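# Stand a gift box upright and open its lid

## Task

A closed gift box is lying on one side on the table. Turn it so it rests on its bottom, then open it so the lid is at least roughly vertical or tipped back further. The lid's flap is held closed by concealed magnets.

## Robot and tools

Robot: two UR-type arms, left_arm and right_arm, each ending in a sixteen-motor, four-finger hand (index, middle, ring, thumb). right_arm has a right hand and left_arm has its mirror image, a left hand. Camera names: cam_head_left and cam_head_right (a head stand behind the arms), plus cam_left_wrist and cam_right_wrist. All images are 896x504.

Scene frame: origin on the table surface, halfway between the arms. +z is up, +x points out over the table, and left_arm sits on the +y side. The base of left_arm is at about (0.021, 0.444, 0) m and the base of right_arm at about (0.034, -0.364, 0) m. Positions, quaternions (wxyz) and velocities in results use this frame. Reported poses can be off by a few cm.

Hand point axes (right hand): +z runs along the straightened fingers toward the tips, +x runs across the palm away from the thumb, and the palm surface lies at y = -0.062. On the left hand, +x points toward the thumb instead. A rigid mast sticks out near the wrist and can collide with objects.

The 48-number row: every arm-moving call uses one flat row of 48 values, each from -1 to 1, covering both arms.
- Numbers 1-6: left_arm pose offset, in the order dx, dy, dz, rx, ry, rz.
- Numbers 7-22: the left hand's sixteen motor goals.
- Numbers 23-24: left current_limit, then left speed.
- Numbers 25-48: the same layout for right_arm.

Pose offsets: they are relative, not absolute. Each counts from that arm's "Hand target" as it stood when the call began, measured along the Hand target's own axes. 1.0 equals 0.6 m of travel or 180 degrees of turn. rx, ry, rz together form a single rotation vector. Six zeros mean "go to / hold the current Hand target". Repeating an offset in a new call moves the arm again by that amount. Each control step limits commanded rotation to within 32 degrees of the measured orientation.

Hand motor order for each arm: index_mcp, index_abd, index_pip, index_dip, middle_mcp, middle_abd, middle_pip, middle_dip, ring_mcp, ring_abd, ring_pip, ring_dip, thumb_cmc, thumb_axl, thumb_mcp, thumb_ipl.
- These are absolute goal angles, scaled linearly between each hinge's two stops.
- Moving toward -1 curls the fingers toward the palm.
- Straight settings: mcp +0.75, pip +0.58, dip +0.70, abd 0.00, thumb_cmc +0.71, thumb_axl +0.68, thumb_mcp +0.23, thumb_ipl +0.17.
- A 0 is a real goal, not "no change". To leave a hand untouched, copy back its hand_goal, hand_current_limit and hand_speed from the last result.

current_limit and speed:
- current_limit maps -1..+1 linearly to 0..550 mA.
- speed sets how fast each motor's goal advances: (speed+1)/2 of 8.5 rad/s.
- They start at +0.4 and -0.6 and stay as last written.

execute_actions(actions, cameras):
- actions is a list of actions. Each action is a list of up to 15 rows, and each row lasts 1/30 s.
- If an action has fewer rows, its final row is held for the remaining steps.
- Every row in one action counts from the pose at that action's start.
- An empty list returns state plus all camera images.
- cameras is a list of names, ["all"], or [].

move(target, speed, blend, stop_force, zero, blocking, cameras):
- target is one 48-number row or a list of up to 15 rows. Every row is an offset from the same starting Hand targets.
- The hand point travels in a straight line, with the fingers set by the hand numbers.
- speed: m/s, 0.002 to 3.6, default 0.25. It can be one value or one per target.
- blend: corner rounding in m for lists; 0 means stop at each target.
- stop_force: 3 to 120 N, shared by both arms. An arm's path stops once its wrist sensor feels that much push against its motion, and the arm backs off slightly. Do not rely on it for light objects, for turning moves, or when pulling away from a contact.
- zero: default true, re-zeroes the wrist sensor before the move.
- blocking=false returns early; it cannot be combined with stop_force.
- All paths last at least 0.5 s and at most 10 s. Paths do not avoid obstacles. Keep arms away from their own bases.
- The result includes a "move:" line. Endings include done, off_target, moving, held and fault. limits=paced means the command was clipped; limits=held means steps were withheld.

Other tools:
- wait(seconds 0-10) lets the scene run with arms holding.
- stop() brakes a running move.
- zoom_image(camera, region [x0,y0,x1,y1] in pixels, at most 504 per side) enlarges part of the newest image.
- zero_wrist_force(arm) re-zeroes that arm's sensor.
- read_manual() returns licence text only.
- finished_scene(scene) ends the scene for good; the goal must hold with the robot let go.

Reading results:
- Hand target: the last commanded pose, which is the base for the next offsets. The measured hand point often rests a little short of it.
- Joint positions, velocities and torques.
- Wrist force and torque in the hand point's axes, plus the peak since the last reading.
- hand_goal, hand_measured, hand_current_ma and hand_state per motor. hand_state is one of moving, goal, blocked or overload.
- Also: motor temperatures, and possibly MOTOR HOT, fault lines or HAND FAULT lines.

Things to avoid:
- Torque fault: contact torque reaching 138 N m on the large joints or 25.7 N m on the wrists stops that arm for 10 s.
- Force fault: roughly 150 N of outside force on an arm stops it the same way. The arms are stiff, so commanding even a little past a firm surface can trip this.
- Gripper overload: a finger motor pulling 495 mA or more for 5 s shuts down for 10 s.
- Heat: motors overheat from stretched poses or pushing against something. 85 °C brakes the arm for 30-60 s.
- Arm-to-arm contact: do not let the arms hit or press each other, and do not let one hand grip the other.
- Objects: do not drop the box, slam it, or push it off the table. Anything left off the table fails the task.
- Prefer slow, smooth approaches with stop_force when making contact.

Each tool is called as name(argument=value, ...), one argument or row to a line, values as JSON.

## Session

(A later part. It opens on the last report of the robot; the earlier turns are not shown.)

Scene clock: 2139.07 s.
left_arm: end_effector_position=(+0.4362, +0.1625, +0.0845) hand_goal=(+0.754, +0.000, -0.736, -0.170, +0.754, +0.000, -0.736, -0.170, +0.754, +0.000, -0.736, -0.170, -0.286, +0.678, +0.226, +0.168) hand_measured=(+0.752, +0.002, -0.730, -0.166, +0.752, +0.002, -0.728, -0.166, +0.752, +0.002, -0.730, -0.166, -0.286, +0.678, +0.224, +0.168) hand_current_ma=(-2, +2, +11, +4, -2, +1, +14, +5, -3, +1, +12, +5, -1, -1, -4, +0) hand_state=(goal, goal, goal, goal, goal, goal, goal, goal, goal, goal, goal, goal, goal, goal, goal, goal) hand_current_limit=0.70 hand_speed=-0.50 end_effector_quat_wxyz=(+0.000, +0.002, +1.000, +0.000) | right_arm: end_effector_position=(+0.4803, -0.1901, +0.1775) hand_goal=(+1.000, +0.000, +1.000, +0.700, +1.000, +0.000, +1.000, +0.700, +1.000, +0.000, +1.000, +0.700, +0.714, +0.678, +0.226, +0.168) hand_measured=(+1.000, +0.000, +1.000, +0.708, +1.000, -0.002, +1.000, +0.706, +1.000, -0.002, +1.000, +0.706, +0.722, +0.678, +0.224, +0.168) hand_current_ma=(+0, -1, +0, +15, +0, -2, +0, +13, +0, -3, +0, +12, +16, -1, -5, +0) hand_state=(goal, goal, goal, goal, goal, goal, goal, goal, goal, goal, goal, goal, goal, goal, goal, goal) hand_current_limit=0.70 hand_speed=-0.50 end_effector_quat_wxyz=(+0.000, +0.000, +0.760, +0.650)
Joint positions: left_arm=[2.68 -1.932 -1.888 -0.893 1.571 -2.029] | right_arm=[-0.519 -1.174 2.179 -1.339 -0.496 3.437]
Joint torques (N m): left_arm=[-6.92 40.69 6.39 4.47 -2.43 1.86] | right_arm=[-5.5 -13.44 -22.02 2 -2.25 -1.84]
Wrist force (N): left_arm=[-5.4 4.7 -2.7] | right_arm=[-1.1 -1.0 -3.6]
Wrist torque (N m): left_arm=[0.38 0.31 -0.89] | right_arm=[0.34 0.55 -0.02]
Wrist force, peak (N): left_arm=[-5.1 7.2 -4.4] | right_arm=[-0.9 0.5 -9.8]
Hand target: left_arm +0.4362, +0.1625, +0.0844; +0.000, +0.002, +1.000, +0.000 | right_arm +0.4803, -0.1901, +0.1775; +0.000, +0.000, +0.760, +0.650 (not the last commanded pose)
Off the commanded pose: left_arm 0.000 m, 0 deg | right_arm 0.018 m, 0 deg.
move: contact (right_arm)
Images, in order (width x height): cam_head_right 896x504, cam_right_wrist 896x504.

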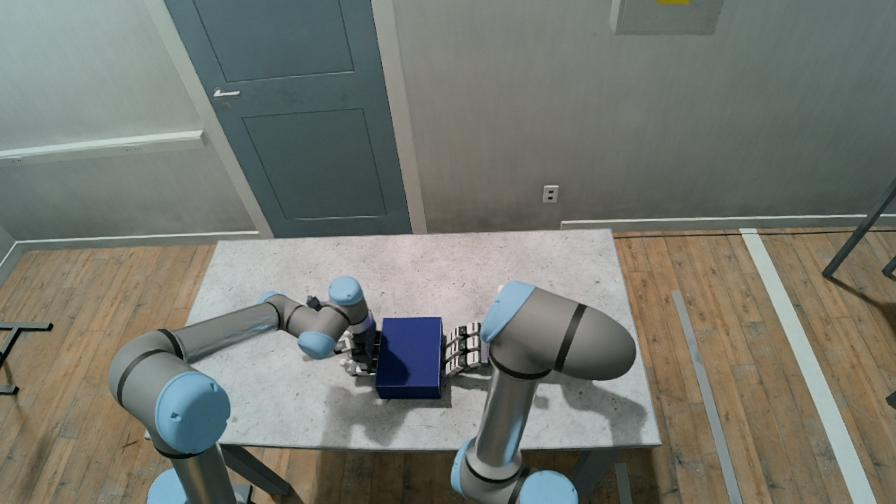

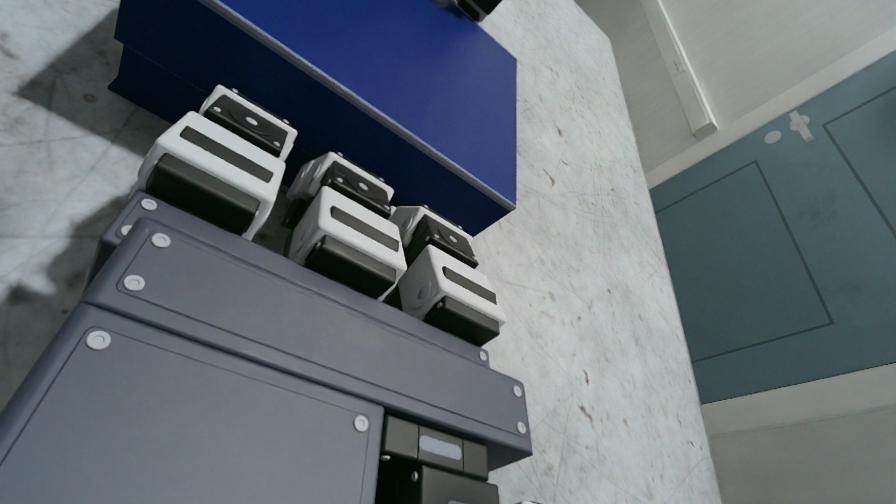

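move(
  target=[0,0,0,0,0,0,0.754,0,-0.737,-0.17,0.754,0,-0.737,-0.17,0.754,0,-0.737,-0.17,-0.286,0.678,0.226,0.168,0.7,-0.5,0,-0.0003,-0.0018,0,0,0,1.0,0,1,0.7,1.0,0,1,0.7,1.0,0,1,0.7,0.714,0.678,0.226,0.168,0.7,-0.5],
  speed=0.01,
)

move(
  target=[0,0,0,0,0,0,0.754,0,-0.737,-0.17,0.754,0,-0.737,-0.17,0.754,0,-0.737,-0.17,-0.286,0.678,0.226,0.168,0.7,-0.5,0,0.0247,-0.0039,0,0,0,1.0,0,1,0.7,1.0,0,1,0.7,1.0,0,1,0.7,0.714,0.678,0.226,0.168,0.7,-0.5],
  speed=0.01,
  stop_force=6,
  cameras=["cam_right_wrist"],
)

Scene clock: 2154.77 s.
left_arm: end_effector_position=(+0.4362, +0.1625, +0.0844) hand_goal=(+0.754, +0.000, -0.736, -0.170, +0.754, +0.000, -0.736, -0.170, +0.754, +0.000, -0.736, -0.170, -0.286, +0.678, +0.226, +0.168) hand_measured=(+0.752, +0.002, -0.730, -0.166, +0.752, +0.002, -0.728, -0.166, +0.752, +0.002, -0.730, -0.166, -0.286, +0.678, +0.224, +0.168) hand_current_ma=(-2, +2, +11, +4, -2, +1, +14, +5, -3, +1, +12, +5, -1, -1, -4, +0) hand_state=(goal, goal, goal, goal, goal, goal, goal, goal, goal, goal, goal, goal, goal, goal, goal, goal) hand_current_limit=0.70 hand_speed=-0.50 end_effector_quat_wxyz=(+0.000, +0.002, +1.000, +0.000) | right_arm: end_effector_position=(+0.4803, -0.1912, +0.1775) hand_goal=(+1.000, +0.000, +1.000, +0.700, +1.000, +0.000, +1.000, +0.700, +1.000, +0.000, +1.000, +0.700, +0.714, +0.678, +0.226, +0.168) hand_measured=(+1.000, +0.000, +1.000, +0.704, +1.000, -0.002, +1.000, +0.704, +1.000, -0.002, +1.000, +0.704, +0.722, +0.678, +0.224, +0.168) hand_current_ma=(+0, -1, +0, +6, +0, -2, +0, +6, +0, -3, +0, +6, +16, -1, -5, +0) hand_state=(goal, goal, goal, goal, goal, goal, goal, goal, goal, goal, goal, goal, goal, goal, goal, goal) hand_current_limit=0.70 hand_speed=-0.50 end_effector_quat_wxyz=(+0.000, +0.000, +0.760, +0.650)
Joint positions: left_arm=[2.68 -1.932 -1.888 -0.893 1.571 -2.029] | right_arm=[-0.521 -1.174 2.178 -1.337 -0.498 3.436]
Joint torques (N m): left_arm=[-4.52 24.62 9.25 3.28 -1.06 1.73] | right_arm=[-6.07 -13.95 -22.63 2.1 -2.5 -1.8]
Wrist force (N): left_arm=[-4.1 1.0 -1.3] | right_arm=[-1.7 -2.2 -1.2]
Wrist torque (N m): left_arm=[0.21 0.43 -0.49] | right_arm=[0.03 0.48 0.05]
Wrist force, peak (N): left_arm=[-5.7 4.2 -3.5] | right_arm=[-1.2 -0.1 -4.4]
Hand target: left_arm +0.4362, +0.1625, +0.0844; +0.000, +0.002, +1.000, +0.000 | right_arm +0.4803, -0.1912, +0.1775; +0.000, +0.000, +0.760, +0.650
Off the commanded pose: left_arm 0.000 m, 0 deg | right_arm 0.000 m, 0 deg.
move: done

Scene clock: 2157.20 s.
left_arm: end_effector_position=(+0.4362, +0.1625, +0.0844) hand_goal=(+0.754, +0.000, -0.736, -0.170, +0.754, +0.000, -0.736, -0.170, +0.754, +0.000, -0.736, -0.170, -0.286, +0.678, +0.226, +0.168) hand_measured=(+0.752, +0.002, -0.730, -0.166, +0.752, +0.002, -0.728, -0.166, +0.752, +0.002, -0.730, -0.166, -0.286, +0.678, +0.224, +0.168) hand_current_ma=(-2, +2, +11, +4, -2, +1, +14, +5, -3, +1, +12, +5, -1, -1, -4, +0) hand_state=(goal, goal, goal, goal, goal, goal, goal, goal, goal, goal, goal, goal, goal, goal, goal, goal) hand_current_limit=0.70 hand_speed=-0.50 end_effector_quat_wxyz=(+0.000, +0.002, +1.000, +0.000) | right_arm: end_effector_position=(+0.4803, -0.1912, +0.1925) hand_goal=(+1.000, +0.000, +1.000, +0.700, +1.000, +0.000, +1.000, +0.700, +1.000, +0.000, +1.000, +0.700, +0.714, +0.678, +0.226, +0.168) hand_measured=(+1.000, +0.000, +1.000, +0.708, +1.000, -0.002, +1.000, +0.706, +1.000, -0.002, +1.000, +0.704, +0.722, +0.678, +0.224, +0.168) hand_current_ma=(+0, -1, +0, +17, +0, -2, +0, +11, +0, -3, +0, +6, +16, -1, -5, +0) hand_state=(goal, goal, goal, goal, goal, goal, goal, goal, goal, goal, goal, goal, goal, goal, goal, goal) hand_current_limit=0.70 hand_speed=-0.50 end_effector_quat_wxyz=(+0.000, +0.000, +0.760, +0.650)
Joint positions: left_arm=[2.68 -1.932 -1.888 -0.893 1.571 -2.029] | right_arm=[-0.521 -1.21 2.17 -1.293 -0.498 3.436]
Joint torques (N m): left_arm=[6.28 24.88 7.99 2.4 1.23 1.79] | right_arm=[-4.37 -38.96 -23.35 2.32 -0.78 -1.84]
Wrist force (N): left_arm=[-4.5 2.2 -2.5] | right_arm=[-0.9 -4.0 -3.0]
Wrist torque (N m): left_arm=[0.21 0.40 -0.62] | right_arm=[0.50 0.55 0.18]
Wrist force, peak (N): left_arm=[-4.7 2.3 -2.7] | right_arm=[-0.6 -5.1 -2.9]
Hand target: left_arm +0.4362, +0.1625, +0.0844; +0.000, +0.002, +1.000, +0.000 | right_arm +0.4803, -0.1912, +0.1925; +0.000, +0.000, +0.760, +0.650
Off the commanded pose: left_arm 0.000 m, 0 deg | right_arm 0.000 m, 0 deg.
move: done
Images, in order (width x height): cam_right_wrist 896x504.

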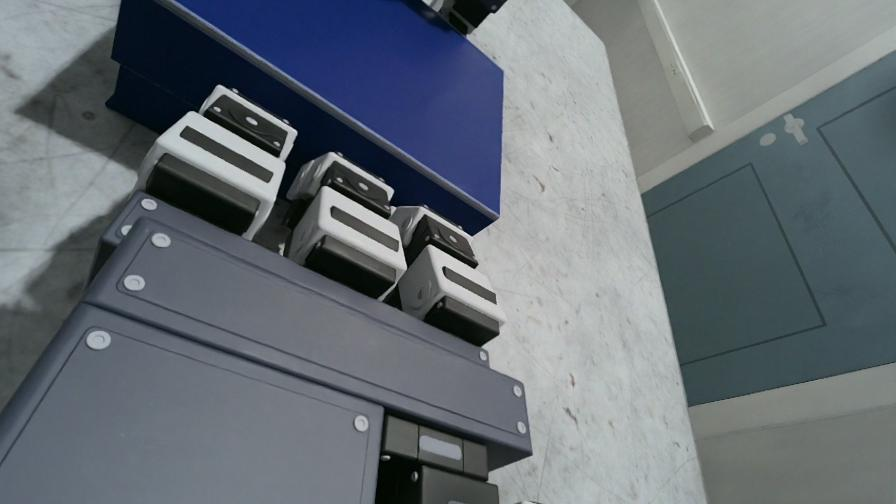

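move(
  target=[0,0,0,0,0,0,0.754,0,-0.737,-0.17,0.754,0,-0.737,-0.17,0.754,0,-0.737,-0.17,-0.286,0.678,0.226,0.168,0.7,-0.5,0,0.0165,-0.0026,0,0,0,1.0,0,1,0.7,1.0,0,1,0.7,1.0,0,1,0.7,0.714,0.678,0.226,0.168,0.7,-0.5],
  speed=0.01,
  cameras=["cam_right_wrist","cam_head_left"],
)

zoom_image(
  camera="cam_head_left",
  region=[340, 280, 500, 420],
)

Scene clock: 2165.57 s.
left_arm: end_effector_position=(+0.4362, +0.1625, +0.0844) hand_goal=(+0.754, +0.000, -0.736, -0.170, +0.754, +0.000, -0.736, -0.170, +0.754, +0.000, -0.736, -0.170, -0.286, +0.678, +0.226, +0.168) hand_measured=(+0.752, +0.002, -0.730, -0.166, +0.750, +0.002, -0.728, -0.166, +0.750, +0.002, -0.730, -0.166, -0.286, +0.678, +0.224, +0.168) hand_current_ma=(-4, +2, +11, +4, -5, +1, +14, +5, -8, +1, +12, +5, -1, -1, -4, +0) hand_state=(goal, goal, goal, goal, goal, goal, goal, goal, goal, goal, goal, goal, goal, goal, goal, goal) hand_current_limit=0.70 hand_speed=-0.50 end_effector_quat_wxyz=(+0.000, +0.002, +1.000, +0.000) | right_arm: end_effector_position=(+0.4803, -0.1912, +0.2024) hand_goal=(+1.000, +0.000, +1.000, +0.700, +1.000, +0.000, +1.000, +0.700, +1.000, +0.000, +1.000, +0.700, +0.714, +0.678, +0.226, +0.168) hand_measured=(+1.000, -0.002, +1.000, +0.734, +1.000, -0.002, +1.000, +0.732, +1.000, -0.002, +1.000, +0.728, +0.722, +0.678, +0.224, +0.168) hand_current_ma=(+1, -2, +0, +101, +1, -3, +0, +90, +1, -4, +0, +80, +16, -1, -5, +0) hand_state=(goal, goal, goal, blocked, goal, goal, goal, blocked, goal, goal, goal, blocked, goal, goal, goal, goal) hand_current_limit=0.70 hand_speed=-0.50 end_effector_quat_wxyz=(+0.000, +0.000, +0.760, +0.650)
Joint positions: left_arm=[2.68 -1.932 -1.888 -0.893 1.571 -2.029] | right_arm=[-0.521 -1.232 2.165 -1.265 -0.498 3.436]
Joint torques (N m): left_arm=[-0.53 25.69 10.16 1.32 -1.45 1.19] | right_arm=[2.55 -38.98 -21.52 3.74 3.25 1.85]
Wrist force (N): left_arm=[-4.7 15.2 -5.0] | right_arm=[-0.8 -8.3 -13.8]
Wrist torque (N m): left_arm=[0.67 0.33 -0.96] | right_arm=[2.42 0.81 0.11]
Wrist force, peak (N): left_arm=[-4.7 15.5 -4.1] | right_arm=[-0.7 -9.2 -13.5]
Hand target: left_arm +0.4362, +0.1625, +0.0844; +0.000, +0.002, +1.000, +0.000 | right_arm +0.4803, -0.1912, +0.2025; +0.000, +0.000, +0.760, +0.650
Off the commanded pose: left_arm 0.000 m, 0 deg | right_arm 0.000 m, 0 deg.
move: done
Images, in order (width x height): cam_head_left 896x504, cam_right_wrist 896x504.

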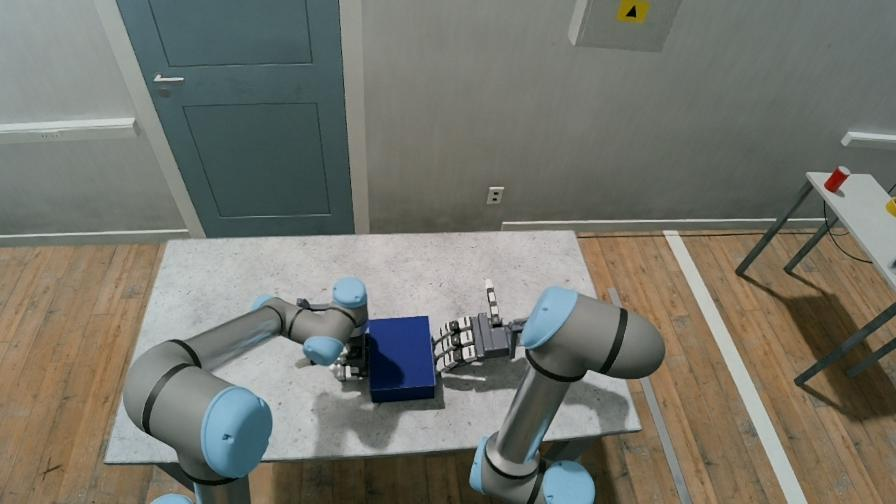

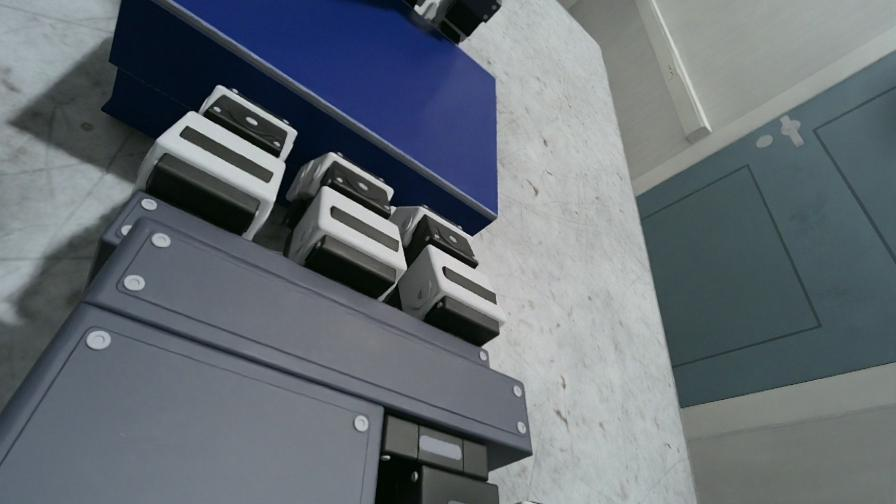

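Scaled by 3.150 from the camera's 896x504 image, which has a finer 1280x720 frame.

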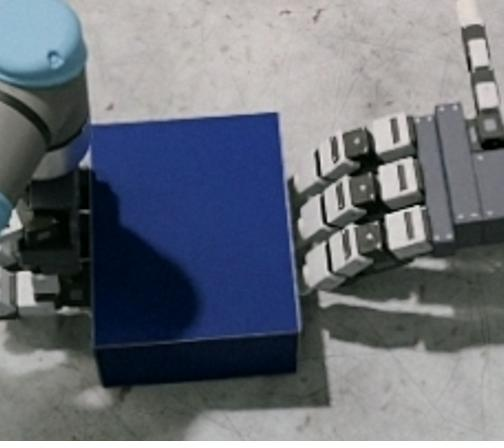

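move(
  target=[
    [0,0,0,0,0,0,0.754,0,-0.737,-0.17,0.754,0,-0.737,-0.17,0.754,0,-0.737,-0.17,-0.286,0.678,0.226,0.168,0.7,-0.5,0,-0.0026,-0.0165,0,0,0,1.0,0,1,0.7,1.0,0,1,0.7,1.0,0,1,0.7,0.714,0.678,0.226,0.168,0.7,-0.5],
    [0,0,0,0,0,0,0.754,0,-0.737,-0.17,0.754,0,-0.737,-0.17,0.754,0,-0.737,-0.17,-0.286,0.678,0.226,0.168,0.7,-0.5,0,-0.0438,-0.01,0,0,0,1.0,0,1,0.7,1.0,0,1,0.7,1.0,0,1,0.7,0.714,0.678,0.226,0.168,0.7,-0.5],
  ],
  speed=0.05,
)

move(
  target=[0,0,0,0,0,0,0.754,0,-0.737,-0.17,0.754,0,-0.737,-0.17,0.754,0,-0.737,-0.17,-0.286,0.678,0.226,0.168,0.7,-0.5,0,0.0065,0.0412,0,0,0,1.0,0,1,0.7,1.0,0,1,0.7,1.0,0,1,0.7,0.714,0.678,0.226,0.168,0.7,-0.5],
  speed=0.008,
  stop_force=5,
  cameras=["cam_head_left"],
)

zoom_image(
  camera="cam_head_left",
  region=[340, 280, 500, 420],
)

Scene clock: 2194.93 s.
left_arm: end_effector_position=(+0.4362, +0.1625, +0.0844) hand_goal=(+0.754, +0.000, -0.736, -0.170, +0.754, +0.000, -0.736, -0.170, +0.754, +0.000, -0.736, -0.170, -0.286, +0.678, +0.226, +0.168) hand_measured=(+0.752, +0.002, -0.730, -0.166, +0.752, +0.002, -0.728, -0.166, +0.752, +0.002, -0.730, -0.166, -0.286, +0.678, +0.224, +0.168) hand_current_ma=(-2, +2, +11, +4, -2, +1, +14, +5, -2, +1, +12, +5, -1, -1, -4, +0) hand_state=(goal, goal, goal, goal, goal, goal, goal, goal, goal, goal, goal, goal, goal, goal, goal, goal) hand_current_limit=0.70 hand_speed=-0.50 end_effector_quat_wxyz=(+0.000, +0.002, +1.000, +0.000) | right_arm: end_effector_position=(+0.4802, -0.2013, +0.1776) hand_goal=(+1.000, +0.000, +1.000, +0.700, +1.000, +0.000, +1.000, +0.700, +1.000, +0.000, +1.000, +0.700, +0.714, +0.678, +0.226, +0.168) hand_measured=(+1.000, -0.002, +1.000, +0.704, +1.000, -0.002, +1.000, +0.704, +1.000, -0.002, +1.000, +0.704, +0.722, +0.678, +0.224, +0.168) hand_current_ma=(+0, -3, +0, +6, +0, -4, +0, +6, +0, -4, +0, +6, +16, -1, -5, +0) hand_state=(goal, goal, goal, goal, goal, goal, goal, goal, goal, goal, goal, goal, goal, goal, goal, goal) hand_current_limit=0.70 hand_speed=-0.50 end_effector_quat_wxyz=(+0.000, +0.000, +0.760, +0.650)
Joint positions: left_arm=[2.68 -1.932 -1.888 -0.893 1.571 -2.029] | right_arm=[-0.543 -1.17 2.17 -1.319 -0.519 3.421]
Joint torques (N m): left_arm=[6.52 26.33 12.73 4.13 1.71 0.84] | right_arm=[1.77 -14.14 -3.09 -1.95 1.77 2.31]
Wrist force (N): left_arm=[-4.1 0.0 -1.5] | right_arm=[-0.5 -2.0 -1.1]
Wrist torque (N m): left_arm=[0.19 0.47 -0.40] | right_arm=[0.03 0.31 0.12]
Wrist force, peak (N): left_arm=[-4.7 15.9 -5.1] | right_arm=[-0.6 -9.4 -14.0]
Hand target: left_arm +0.4362, +0.1625, +0.0844; +0.000, +0.002, +1.000, +0.000 | right_arm +0.4803, -0.2012, +0.1775; +0.000, +0.000, +0.760, +0.650
Off the commanded pose: left_arm 0.000 m, 0 deg | right_arm 0.000 m, 0 deg.
move: done

Scene clock: 2197.53 s.
left_arm: end_effector_position=(+0.4362, +0.1625, +0.0844) hand_goal=(+0.754, +0.000, -0.736, -0.170, +0.754, +0.000, -0.736, -0.170, +0.754, +0.000, -0.736, -0.170, -0.286, +0.678, +0.226, +0.168) hand_measured=(+0.752, +0.002, -0.730, -0.166, +0.752, +0.002, -0.728, -0.166, +0.752, +0.002, -0.730, -0.166, -0.286, +0.678, +0.224, +0.168) hand_current_ma=(-2, +2, +11, +4, -2, +1, +14, +5, -2, +1, +11, +5, -1, -1, -4, +0) hand_state=(goal, goal, goal, goal, goal, goal, goal, goal, goal, goal, goal, goal, goal, goal, goal, goal) hand_current_limit=0.70 hand_speed=-0.50 end_effector_quat_wxyz=(+0.000, +0.002, +1.000, +0.000) | right_arm: end_effector_position=(+0.4803, -0.1902, +0.1775) hand_goal=(+1.000, +0.000, +1.000, +0.700, +1.000, +0.000, +1.000, +0.700, +1.000, +0.000, +1.000, +0.700, +0.714, +0.678, +0.226, +0.168) hand_measured=(+1.000, -0.002, +1.000, +0.706, +1.000, -0.004, +1.000, +0.706, +1.000, -0.004, +1.000, +0.706, +0.722, +0.678, +0.224, +0.168) hand_current_ma=(+0, -4, +0, +12, +0, -4, +0, +11, +0, -5, +0, +10, +16, -1, -5, +0) hand_state=(goal, goal, goal, goal, goal, goal, goal, goal, goal, goal, goal, goal, goal, goal, goal, goal) hand_current_limit=0.70 hand_speed=-0.50 end_effector_quat_wxyz=(+0.000, +0.000, +0.760, +0.650)
Joint positions: left_arm=[2.68 -1.932 -1.888 -0.893 1.571 -2.029] | right_arm=[-0.519 -1.174 2.179 -1.338 -0.496 3.437]
Joint torques (N m): left_arm=[-8.48 26.67 12.72 4.41 -2.78 0.55] | right_arm=[-5.43 -13.4 -22.09 1.9 -2.22 -1.95]
Wrist force (N): left_arm=[-5.0 5.5 -4.5] | right_arm=[-0.2 0.1 -4.4]
Wrist torque (N m): left_arm=[0.47 0.26 -0.90] | right_arm=[0.39 0.47 0.09]
Wrist force, peak (N): left_arm=[-4.6 6.4 -5.2] | right_arm=[0.0 1.4 -9.7]
Hand target: left_arm +0.4362, +0.1625, +0.0844; +0.000, +0.002, +1.000, +0.000 | right_arm +0.4803, -0.1902, +0.1775; +0.000, +0.000, +0.760, +0.650 (not the last commanded pose)
Off the commanded pose: left_arm 0.000 m, 0 deg | right_arm 0.014 m, 0 deg.
move: contact (right_arm)
Images, in order (width x height): cam_head_left 896x504.

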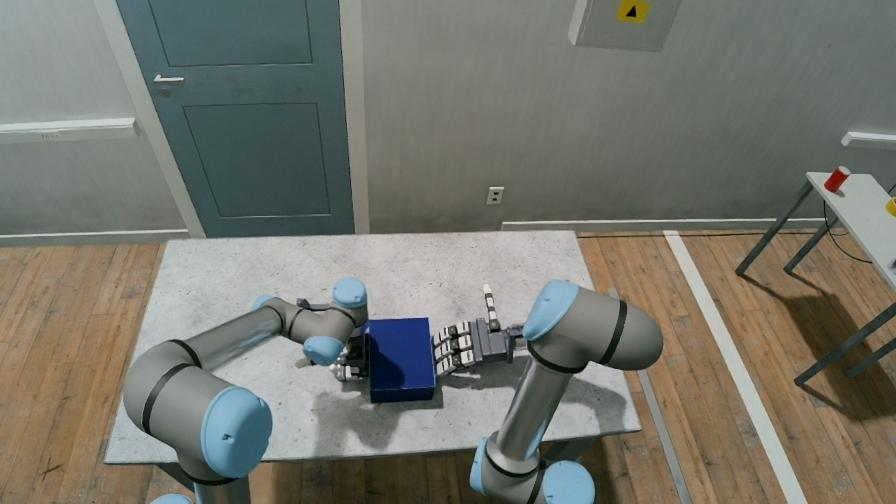

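Scaled by 3.150 from the camera's 896x504 image, which has a finer 1280x720 frame.

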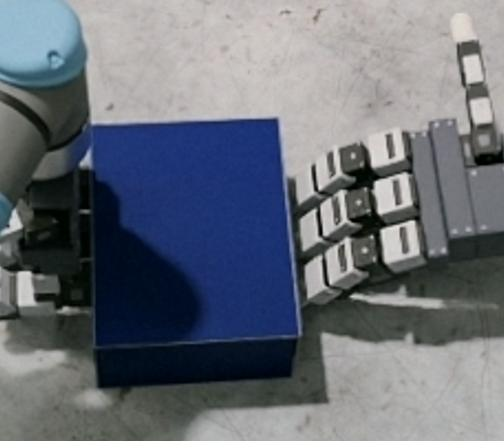

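move(
  target=[0,0,0,0,0,0,0.754,0,-0.737,-0.17,0.754,0,-0.737,-0.17,0.754,0,-0.737,-0.17,-0.286,0.678,0.226,0.168,0.7,-0.5,0,-0.0002,-0.0015,0,0,0,1.0,0,1,0.7,1.0,0,1,0.7,1.0,0,1,0.7,0.714,0.678,0.226,0.168,0.7,-0.5],
  speed=0.01,
)

move(
  target=[0,0,0,0,0,0,0.754,0,-0.737,-0.17,0.754,0,-0.737,-0.17,0.754,0,-0.737,-0.17,-0.286,0.678,0.226,0.168,0.7,-0.5,0,0.0247,-0.0039,0,0,0,1.0,0,1,0.7,1.0,0,1,0.7,1.0,0,1,0.7,0.714,0.678,0.226,0.168,0.7,-0.5],
  speed=0.005,
  stop_force=3,
  cameras=["cam_head_left"],
)

zoom_image(
  camera="cam_head_left",
  region=[340, 280, 500, 420],
)

Scene clock: 2214.57 s.
left_arm: end_effector_position=(+0.4362, +0.1625, +0.0844) hand_goal=(+0.754, +0.000, -0.736, -0.170, +0.754, +0.000, -0.736, -0.170, +0.754, +0.000, -0.736, -0.170, -0.286, +0.678, +0.226, +0.168) hand_measured=(+0.752, +0.002, -0.730, -0.166, +0.752, +0.002, -0.728, -0.166, +0.752, +0.002, -0.730, -0.166, -0.286, +0.678, +0.224, +0.168) hand_current_ma=(-2, +2, +11, +4, -2, +1, +14, +5, -3, +1, +11, +5, -1, -1, -4, +0) hand_state=(goal, goal, goal, goal, goal, goal, goal, goal, goal, goal, goal, goal, goal, goal, goal, goal) hand_current_limit=0.70 hand_speed=-0.50 end_effector_quat_wxyz=(+0.000, +0.002, +1.000, +0.000) | right_arm: end_effector_position=(+0.4803, -0.1911, +0.1775) hand_goal=(+1.000, +0.000, +1.000, +0.700, +1.000, +0.000, +1.000, +0.700, +1.000, +0.000, +1.000, +0.700, +0.714, +0.678, +0.226, +0.168) hand_measured=(+1.000, -0.002, +1.000, +0.704, +1.000, -0.002, +1.000, +0.704, +1.000, -0.004, +1.000, +0.704, +0.722, +0.678, +0.224, +0.168) hand_current_ma=(+0, -4, +0, +6, +0, -4, +0, +6, +0, -4, +0, +6, +16, -1, -5, +0) hand_state=(goal, goal, goal, goal, goal, goal, goal, goal, goal, goal, goal, goal, goal, goal, goal, goal) hand_current_limit=0.70 hand_speed=-0.50 end_effector_quat_wxyz=(+0.000, +0.000, +0.760, +0.650)
Joint positions: left_arm=[2.68 -1.932 -1.888 -0.893 1.571 -2.029] | right_arm=[-0.521 -1.174 2.178 -1.337 -0.498 3.436]
Joint torques (N m): left_arm=[-3.73 28.32 14.4 3.25 -0.18 0.34] | right_arm=[-6.23 -14.36 -22.21 2.06 -2.43 -1.91]
Wrist force (N): left_arm=[-4.2 0.8 -1.7] | right_arm=[-1.0 -1.9 -1.2]
Wrist torque (N m): left_arm=[0.18 0.46 -0.48] | right_arm=[0.04 0.40 0.09]
Wrist force, peak (N): left_arm=[-5.2 6.3 -4.9] | right_arm=[-0.2 0.1 -4.6]
Hand target: left_arm +0.4362, +0.1625, +0.0844; +0.000, +0.002, +1.000, +0.000 | right_arm +0.4803, -0.1911, +0.1775; +0.000, +0.000, +0.760, +0.650
Off the commanded pose: left_arm 0.000 m, 0 deg | right_arm 0.000 m, 0 deg.
move: done

Scene clock: 2218.43 s.
left_arm: end_effector_position=(+0.4362, +0.1625, +0.0844) hand_goal=(+0.754, +0.000, -0.736, -0.170, +0.754, +0.000, -0.736, -0.170, +0.754, +0.000, -0.736, -0.170, -0.286, +0.678, +0.226, +0.168) hand_measured=(+0.752, +0.002, -0.730, -0.166, +0.752, +0.002, -0.728, -0.166, +0.752, +0.002, -0.730, -0.166, -0.286, +0.678, +0.224, +0.168) hand_current_ma=(-2, +2, +11, +4, -2, +1, +14, +5, -3, +1, +11, +5, -1, -1, -4, +0) hand_state=(goal, goal, goal, goal, goal, goal, goal, goal, goal, goal, goal, goal, goal, goal, goal, goal) hand_current_limit=0.70 hand_speed=-0.50 end_effector_quat_wxyz=(+0.000, +0.002, +1.000, +0.000) | right_arm: end_effector_position=(+0.4803, -0.1911, +0.1925) hand_goal=(+1.000, +0.000, +1.000, +0.700, +1.000, +0.000, +1.000, +0.700, +1.000, +0.000, +1.000, +0.700, +0.714, +0.678, +0.226, +0.168) hand_measured=(+1.000, -0.002, +1.000, +0.708, +1.000, -0.002, +1.000, +0.706, +1.000, -0.004, +1.000, +0.704, +0.722, +0.678, +0.224, +0.168) hand_current_ma=(+0, -4, +0, +17, +0, -4, +0, +11, +0, -4, +0, +7, +16, -1, -5, +0) hand_state=(goal, goal, goal, goal, goal, goal, goal, goal, goal, goal, goal, goal, goal, goal, goal, goal) hand_current_limit=0.70 hand_speed=-0.50 end_effector_quat_wxyz=(+0.000, +0.000, +0.760, +0.650)
Joint positions: left_arm=[2.68 -1.932 -1.888 -0.893 1.571 -2.029] | right_arm=[-0.521 -1.21 2.17 -1.294 -0.498 3.436]
Joint torques (N m): left_arm=[4.21 29.94 16.82 2.04 1.16 0.06] | right_arm=[-4.12 -38.84 -23.58 2.26 -0.68 -1.92]
Wrist force (N): left_arm=[-4.6 2.7 -2.3] | right_arm=[0.2 -4.4 -3.0]
Wrist torque (N m): left_arm=[0.26 0.40 -0.66] | right_arm=[0.57 0.44 0.25]
Wrist force, peak (N): left_arm=[-4.9 2.6 -2.5] | right_arm=[0.2 -5.1 -3.0]
Hand target: left_arm +0.4362, +0.1625, +0.0844; +0.000, +0.002, +1.000, +0.000 | right_arm +0.4803, -0.1911, +0.1925; +0.000, +0.000, +0.760, +0.650
Off the commanded pose: left_arm 0.000 m, 0 deg | right_arm 0.000 m, 0 deg.
move: done
Images, in order (width x height): cam_head_left 896x504.

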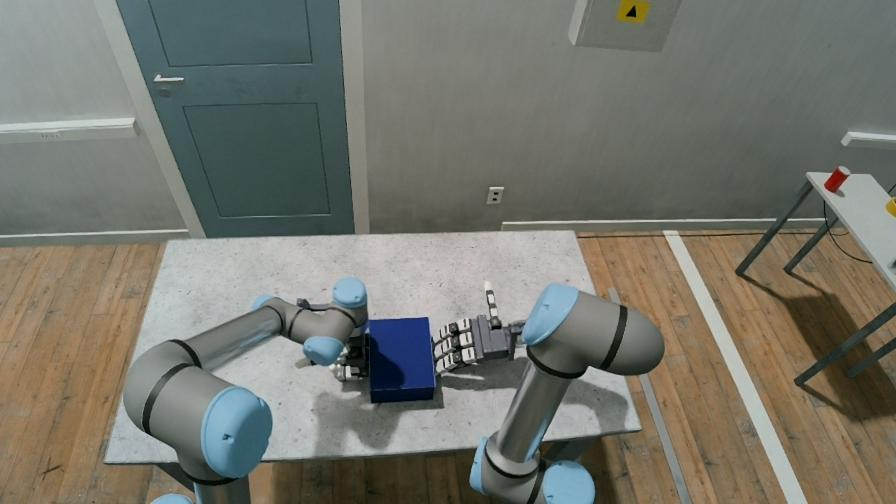

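Scaled by 3.150 from the camera's 896x504 image, which has a finer 1280x720 frame.

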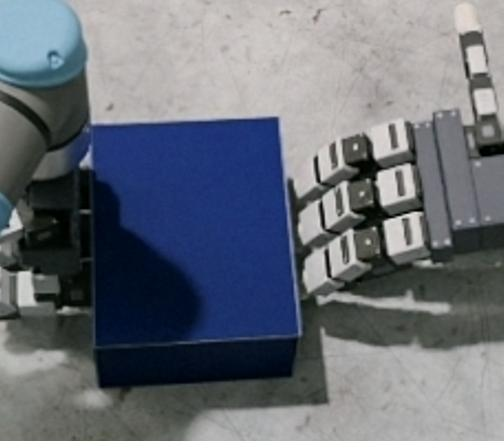

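move(
  target=[
    [0,0,0,0,0,0,0.754,0,-0.737,-0.17,0.754,0,-0.737,-0.17,0.754,0,-0.737,-0.17,-0.286,0.678,0.226,0.168,0.7,-0.5,0,-0.02,-0.01,0,0,0,1.0,0,1,1,1.0,0,1,1,1.0,0,1,1,0.714,0.678,0.226,0.168,0.7,-0.5],
    [0,0,0,0,0,0,0.754,0,-0.737,-0.17,0.754,0,-0.737,-0.17,0.754,0,-0.737,-0.17,-0.286,0.678,0.226,0.168,0.7,-0.5,-0.05,-0.02,-0.08,0,0,0,1.0,0,1,1,1.0,0,1,1,1.0,0,1,1,0.714,0.678,0.226,0.168,0.7,-0.5],
  ],
  speed=0.1,
  cameras=["cam_right_wrist","cam_left_wrist"],
)

zoom_image(
  camera="cam_right_wrist",
  region=[60, 0, 500, 240],
)

Scene clock: 2373.40 s.
left_arm: end_effector_position=(+0.4362, +0.1625, +0.0844) hand_goal=(+0.754, +0.000, -0.736, -0.170, +0.754, +0.000, -0.736, -0.170, +0.754, +0.000, -0.736, -0.170, -0.286, +0.678, +0.226, +0.168) hand_measured=(+0.752, +0.002, -0.730, -0.166, +0.752, +0.002, -0.728, -0.166, +0.752, +0.002, -0.730, -0.166, -0.286, +0.678, +0.224, +0.168) hand_current_ma=(-2, +2, +11, +4, -2, +1, +14, +5, -2, +1, +11, +5, -1, -1, -4, +0) hand_state=(goal, goal, goal, goal, goal, goal, goal, goal, goal, goal, goal, goal, goal, goal, goal, goal) hand_current_limit=0.70 hand_speed=-0.50 end_effector_quat_wxyz=(+0.000, +0.002, +1.000, +0.000) | right_arm: end_effector_position=(+0.5102, -0.2403, +0.1882) hand_goal=(+1.000, +0.000, +1.000, +1.000, +1.000, +0.000, +1.000, +1.000, +1.000, +0.000, +1.000, +1.000, +0.714, +0.678, +0.226, +0.168) hand_measured=(+1.000, -0.002, +1.000, +0.998, +1.000, -0.002, +1.000, +0.998, +1.000, -0.002, +1.000, +0.996, +0.722, +0.678, +0.224, +0.168) hand_current_ma=(+0, -4, +0, -5, +0, -4, +0, -5, +0, -4, +0, -5, +16, -1, -5, +0) hand_state=(goal, goal, goal, goal, goal, goal, goal, goal, goal, goal, goal, goal, goal, goal, goal, goal) hand_current_limit=0.70 hand_speed=-0.50 end_effector_quat_wxyz=(+0.000, +0.000, +0.760, +0.650)
Joint positions: left_arm=[2.68 -1.932 -1.888 -0.893 1.571 -2.029] | right_arm=[-0.587 -1.13 2.048 -1.216 -0.561 3.395]
Joint torques (N m): left_arm=[-3.25 30.83 16.68 0.45 1.16 -0.44] | right_arm=[-6.49 -16.73 -23.55 2.18 -2.4 -1.92]
Wrist force (N): left_arm=[-3.9 -0.4 -1.6] | right_arm=[-0.9 -1.6 -1.6]
Wrist torque (N m): left_arm=[0.15 0.45 -0.38] | right_arm=[0.10 0.31 0.09]
Wrist force, peak (N): left_arm=[-4.9 2.7 -2.5] | right_arm=[0.3 -5.2 -3.2]
Hand target: left_arm +0.4362, +0.1625, +0.0844; +0.000, +0.002, +1.000, +0.000 | right_arm +0.5103, -0.2404, +0.1882; +0.000, +0.000, +0.760, +0.650
Off the commanded pose: left_arm 0.000 m, 0 deg | right_arm 0.000 m, 0 deg.
move: done
Images, in order (width x height): cam_left_wrist 896x504, cam_right_wrist 896x504.

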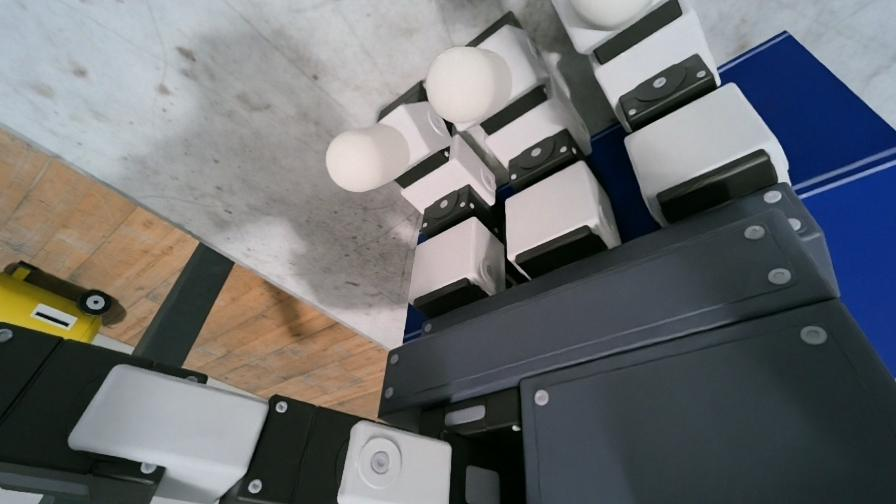

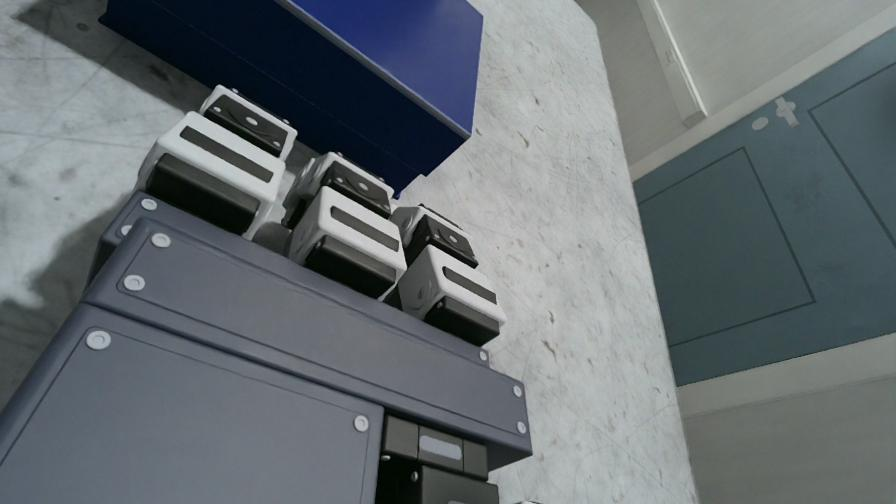

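Scaled by 1.145 from the camera's 896x504 image, which has a finer 1280x720 frame.

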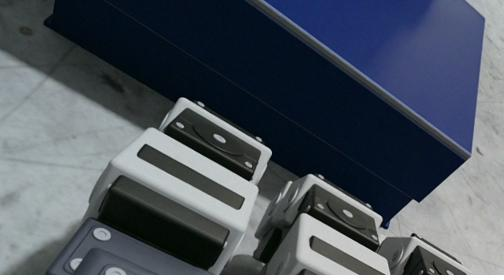

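zoom_image(
  camera="cam_right_wrist",
  region=[360, 100, 500, 220],
)

zoom_image(
  camera="cam_right_wrist",
  region=[80, 0, 260, 120],
)

zoom_image(
  camera="cam_left_wrist",
  region=[640, 20, 896, 220],
)

Scaled by 3.600 from the camera's 896x504 image, which has a finer 1280x720 frame.

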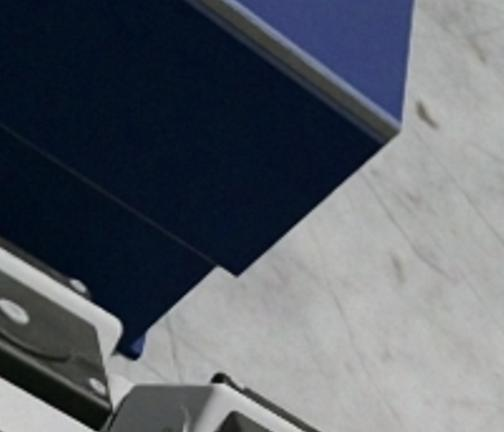

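Scaled by 2.800 from the camera's 896x504 image, which has a finer 1280x720 frame.

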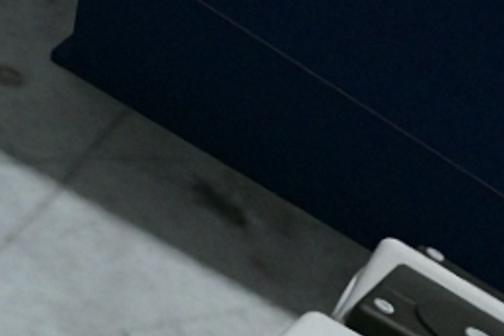

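Scaled by 1.969 from the camera's 896x504 image, which has a finer 1280x720 frame.

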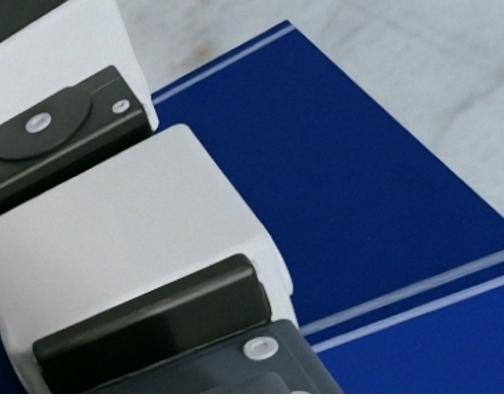

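move(
  target=[
    [0,0.1,0,0,0,0,0.754,0,-0.737,-0.17,0.754,0,-0.737,-0.17,0.754,0,-0.737,-0.17,-0.286,0.678,0.226,0.168,0.7,-0.5,0,0,0,0,0,0,1.0,0,1,1,1.0,0,1,1,1.0,0,1,1,0.714,0.678,0.226,0.168,0.5,-0.5],
    [0,0.1,-0.36,0,0,0,0.754,0,-0.737,-0.17,0.754,0,-0.737,-0.17,0.754,0,-0.737,-0.17,-0.286,0.678,0.226,0.168,0.7,-0.5,0,0,0,0,0,0,1.0,0,1,1,1.0,0,1,1,1.0,0,1,1,0.714,0.678,0.226,0.168,0.5,-0.5],
    [0.12,0.1,-0.36,0,0,0.5,0.754,0,-0.737,-0.17,0.754,0,-0.737,-0.17,0.754,0,-0.737,-0.17,-0.286,0.678,0.226,0.168,0.7,-0.5,0,0,0,0,0,0,1.0,0,1,1,1.0,0,1,1,1.0,0,1,1,0.714,0.678,0.226,0.168,0.5,-0.5],
    [0.255,-0.1,-0.36,0,0,0.5,0.754,0,0.58,0.7,0.754,0,0.58,0.7,0.754,0,0.58,0.7,0.714,0.678,0.226,0.168,0.7,-0.5,0,0,0,0,0,0,1.0,0,1,1,1.0,0,1,1,1.0,0,1,1,0.714,0.678,0.226,0.168,0.5,-0.5],
  ],
  speed=0.3,
  cameras=["cam_head_left","cam_head_right"],
)

Scene clock: 2478.67 s.
left_arm: end_effector_position=(+0.2830, +0.1031, +0.3004) hand_goal=(+0.754, +0.000, +0.580, +0.700, +0.754, +0.000, +0.580, +0.700, +0.754, +0.000, +0.580, +0.700, +0.714, +0.678, +0.226, +0.168) hand_measured=(+0.754, +0.002, +0.578, +0.698, +0.754, +0.002, +0.576, +0.698, +0.754, +0.002, +0.578, +0.698, +0.712, +0.678, +0.224, +0.168) hand_current_ma=(-1, +2, -4, -4, -1, +1, -5, -4, -1, +1, -4, -4, -3, -1, -5, +0) hand_state=(goal, goal, goal, goal, goal, goal, goal, goal, goal, goal, goal, goal, goal, goal, goal, goal) hand_current_limit=0.70 hand_speed=-0.50 end_effector_quat_wxyz=(+0.000, +0.709, +0.705, +0.000) | right_arm: end_effector_position=(+0.5103, -0.2404, +0.1882) hand_goal=(+1.000, +0.000, +1.000, +1.000, +1.000, +0.000, +1.000, +1.000, +1.000, +0.000, +1.000, +1.000, +0.714, +0.678, +0.226, +0.168) hand_measured=(+1.000, -0.002, +1.000, +0.998, +1.000, -0.002, +1.000, +0.998, +1.000, -0.002, +1.000, +0.996, +0.722, +0.678, +0.224, +0.168) hand_current_ma=(+0, -4, +0, -5, +0, -4, +0, -5, +0, -4, +0, -5, +16, -1, -5, +0) hand_state=(goal, goal, goal, goal, goal, goal, goal, goal, goal, goal, goal, goal, goal, goal, goal, goal) hand_current_limit=0.50 hand_speed=-0.50 end_effector_quat_wxyz=(+0.000, +0.000, +0.760, +0.650)
Joint positions: left_arm=[2.36 -1.315 -1.938 -1.46 1.571 -0.778] | right_arm=[-0.587 -1.13 2.048 -1.215 -0.561 3.395]
Joint torques (N m): left_arm=[-4.97 0.18 32.89 4.83 1.77 -1.02] | right_arm=[-2.55 -17.17 -24.21 2.08 -2.47 -1.88]
Wrist force (N): left_arm=[-4.1 0.0 -1.4] | right_arm=[-0.8 -1.9 -1.1]
Wrist torque (N m): left_arm=[0.13 0.47 -0.28] | right_arm=[0.04 0.29 0.09]
Wrist force, peak (N): left_arm=[-5.1 -0.8 -1.7] | right_arm=[-0.9 -2.1 -1.6]
Hand target: left_arm +0.2830, +0.1031, +0.3004; +0.000, +0.709, +0.705, +0.000 | right_arm +0.5103, -0.2404, +0.1882; +0.000, +0.000, +0.760, +0.650
Off the commanded pose: left_arm 0.000 m, 0 deg | right_arm 0.000 m, 0 deg.
move: done
Images, in order (width x height): cam_head_left 896x504, cam_head_right 896x504.

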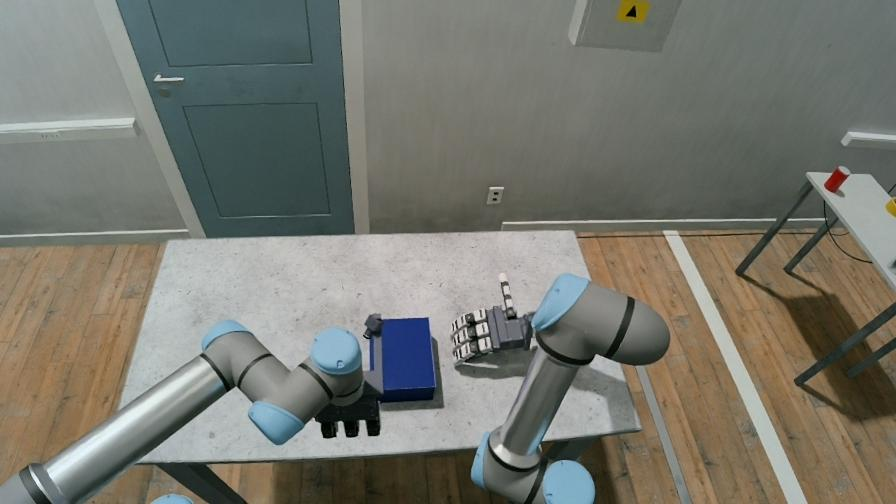

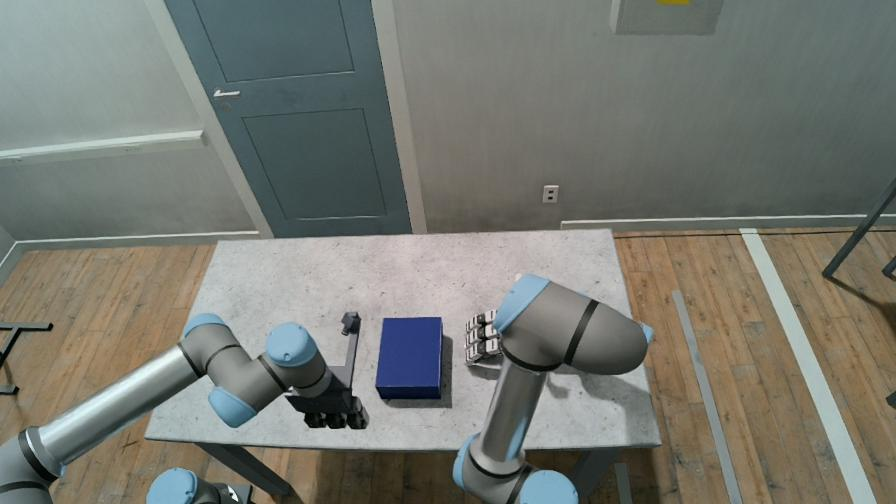

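move(
  target=[
    [-0.2167,0.1,0,-0.0556,0,0,0.754,0,0.58,0.7,0.754,0,0.58,0.7,0.754,0,0.58,0.7,0.714,0.678,0.226,0.168,0.7,-0.5,0,0,0,0,0,0,1.0,0,1,1,1.0,0,1,1,1.0,0,1,1,0.714,0.678,0.226,0.168,0.5,-0.5],
    [-0.2167,0.1,0.21,-0.0556,0,0,0.754,0,0.58,0.7,0.754,0,0.58,0.7,0.754,0,0.58,0.7,0.714,0.678,0.226,0.168,0.7,-0.5,0,0,0,0,0,0,1.0,0,1,1,1.0,0,1,1,1.0,0,1,1,0.714,0.678,0.226,0.168,0.5,-0.5],
  ],
  speed=0.2,
  cameras=["cam_head_left","cam_head_right","cam_left_wrist"],
)

zoom_image(
  camera="cam_head_right",
  region=[340, 280, 500, 420],
)

Scene clock: 2495.37 s.
left_arm: end_effector_position=(+0.3424, -0.0271, +0.1745) hand_goal=(+0.754, +0.000, +0.580, +0.700, +0.754, +0.000, +0.580, +0.700, +0.754, +0.000, +0.580, +0.700, +0.714, +0.678, +0.226, +0.168) hand_measured=(+0.754, +0.002, +0.578, +0.698, +0.754, +0.002, +0.578, +0.698, +0.754, +0.002, +0.578, +0.698, +0.712, +0.678, +0.224, +0.168) hand_current_ma=(-1, +2, -3, -4, -1, +1, -4, -4, -1, +1, -3, -4, -1, -1, -5, +0) hand_state=(goal, goal, goal, goal, goal, goal, goal, goal, goal, goal, goal, goal, goal, goal, goal, goal) hand_current_limit=0.70 hand_speed=-0.50 end_effector_quat_wxyz=(+0.062, +0.706, +0.703, +0.062) | right_arm: end_effector_position=(+0.5103, -0.2404, +0.1882) hand_goal=(+1.000, +0.000, +1.000, +1.000, +1.000, +0.000, +1.000, +1.000, +1.000, +0.000, +1.000, +1.000, +0.714, +0.678, +0.226, +0.168) hand_measured=(+1.000, -0.002, +1.000, +0.998, +1.000, -0.002, +1.000, +0.998, +1.000, -0.002, +1.000, +0.996, +0.722, +0.678, +0.224, +0.168) hand_current_ma=(+0, -4, +0, -5, +0, -4, +0, -5, +0, -4, +0, -5, +16, -1, -5, +0) hand_state=(goal, goal, goal, goal, goal, goal, goal, goal, goal, goal, goal, goal, goal, goal, goal, goal) hand_current_limit=0.50 hand_speed=-0.50 end_effector_quat_wxyz=(+0.000, +0.000, +0.760, +0.650)
Joint positions: left_arm=[2.206 -1.762 -1.927 -0.919 1.711 -0.925] | right_arm=[-0.587 -1.13 2.048 -1.215 -0.561 3.395]
Joint torques (N m): left_arm=[-1.48 17.37 8.59 5.06 2.09 1.7] | right_arm=[-0.43 -17.27 -23.79 2.11 -2.4 -1.78]
Wrist force (N): left_arm=[-3.9 0.1 -1.2] | right_arm=[-0.8 -1.6 -1.4]
Wrist torque (N m): left_arm=[0.11 0.44 -0.43] | right_arm=[0.09 0.29 0.10]
Wrist force, peak (N): left_arm=[-5.1 0.3 -0.8] | right_arm=[-1.1 -2.1 -1.6]
Hand target: left_arm +0.3424, -0.0271, +0.1744; +0.062, +0.706, +0.703, +0.062 | right_arm +0.5103, -0.2404, +0.1882; +0.000, +0.000, +0.760, +0.650
Off the commanded pose: left_arm 0.000 m, 0 deg | right_arm 0.000 m, 0 deg.
move: done
Images, in order (width x height): cam_head_left 896x504, cam_head_right 896x504, cam_left_wrist 896x504.

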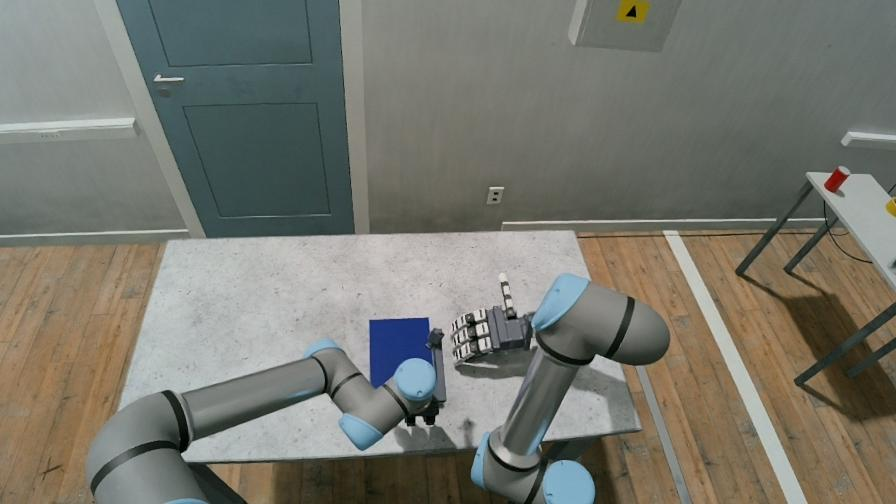

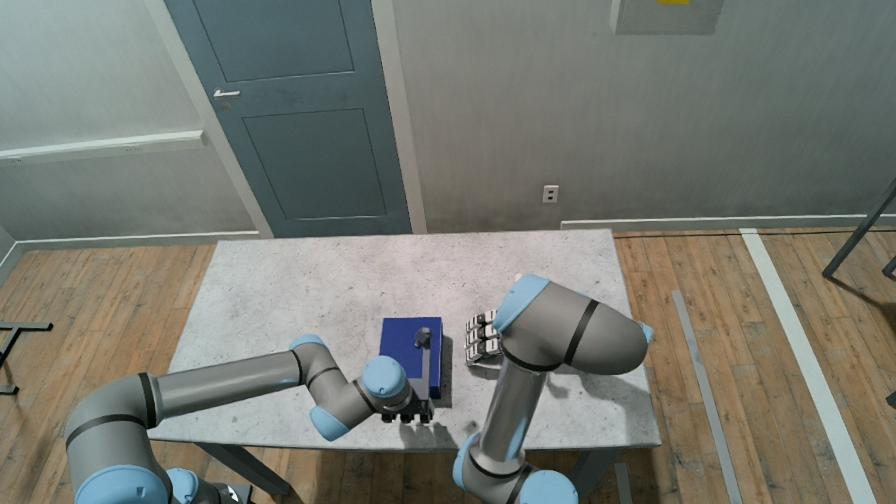

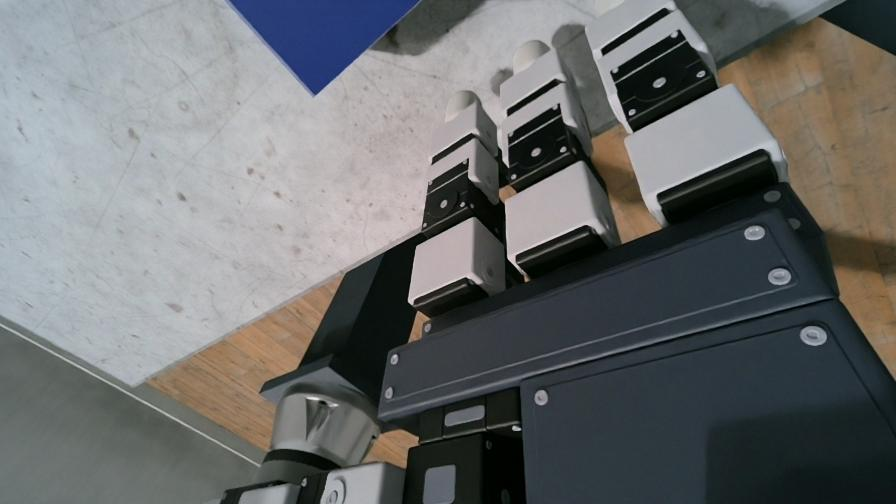

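Scaled by 3.150 from the camera's 896x504 image, which has a finer 1280x720 frame.

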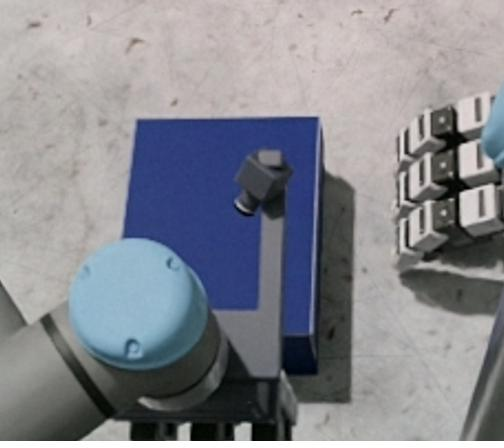

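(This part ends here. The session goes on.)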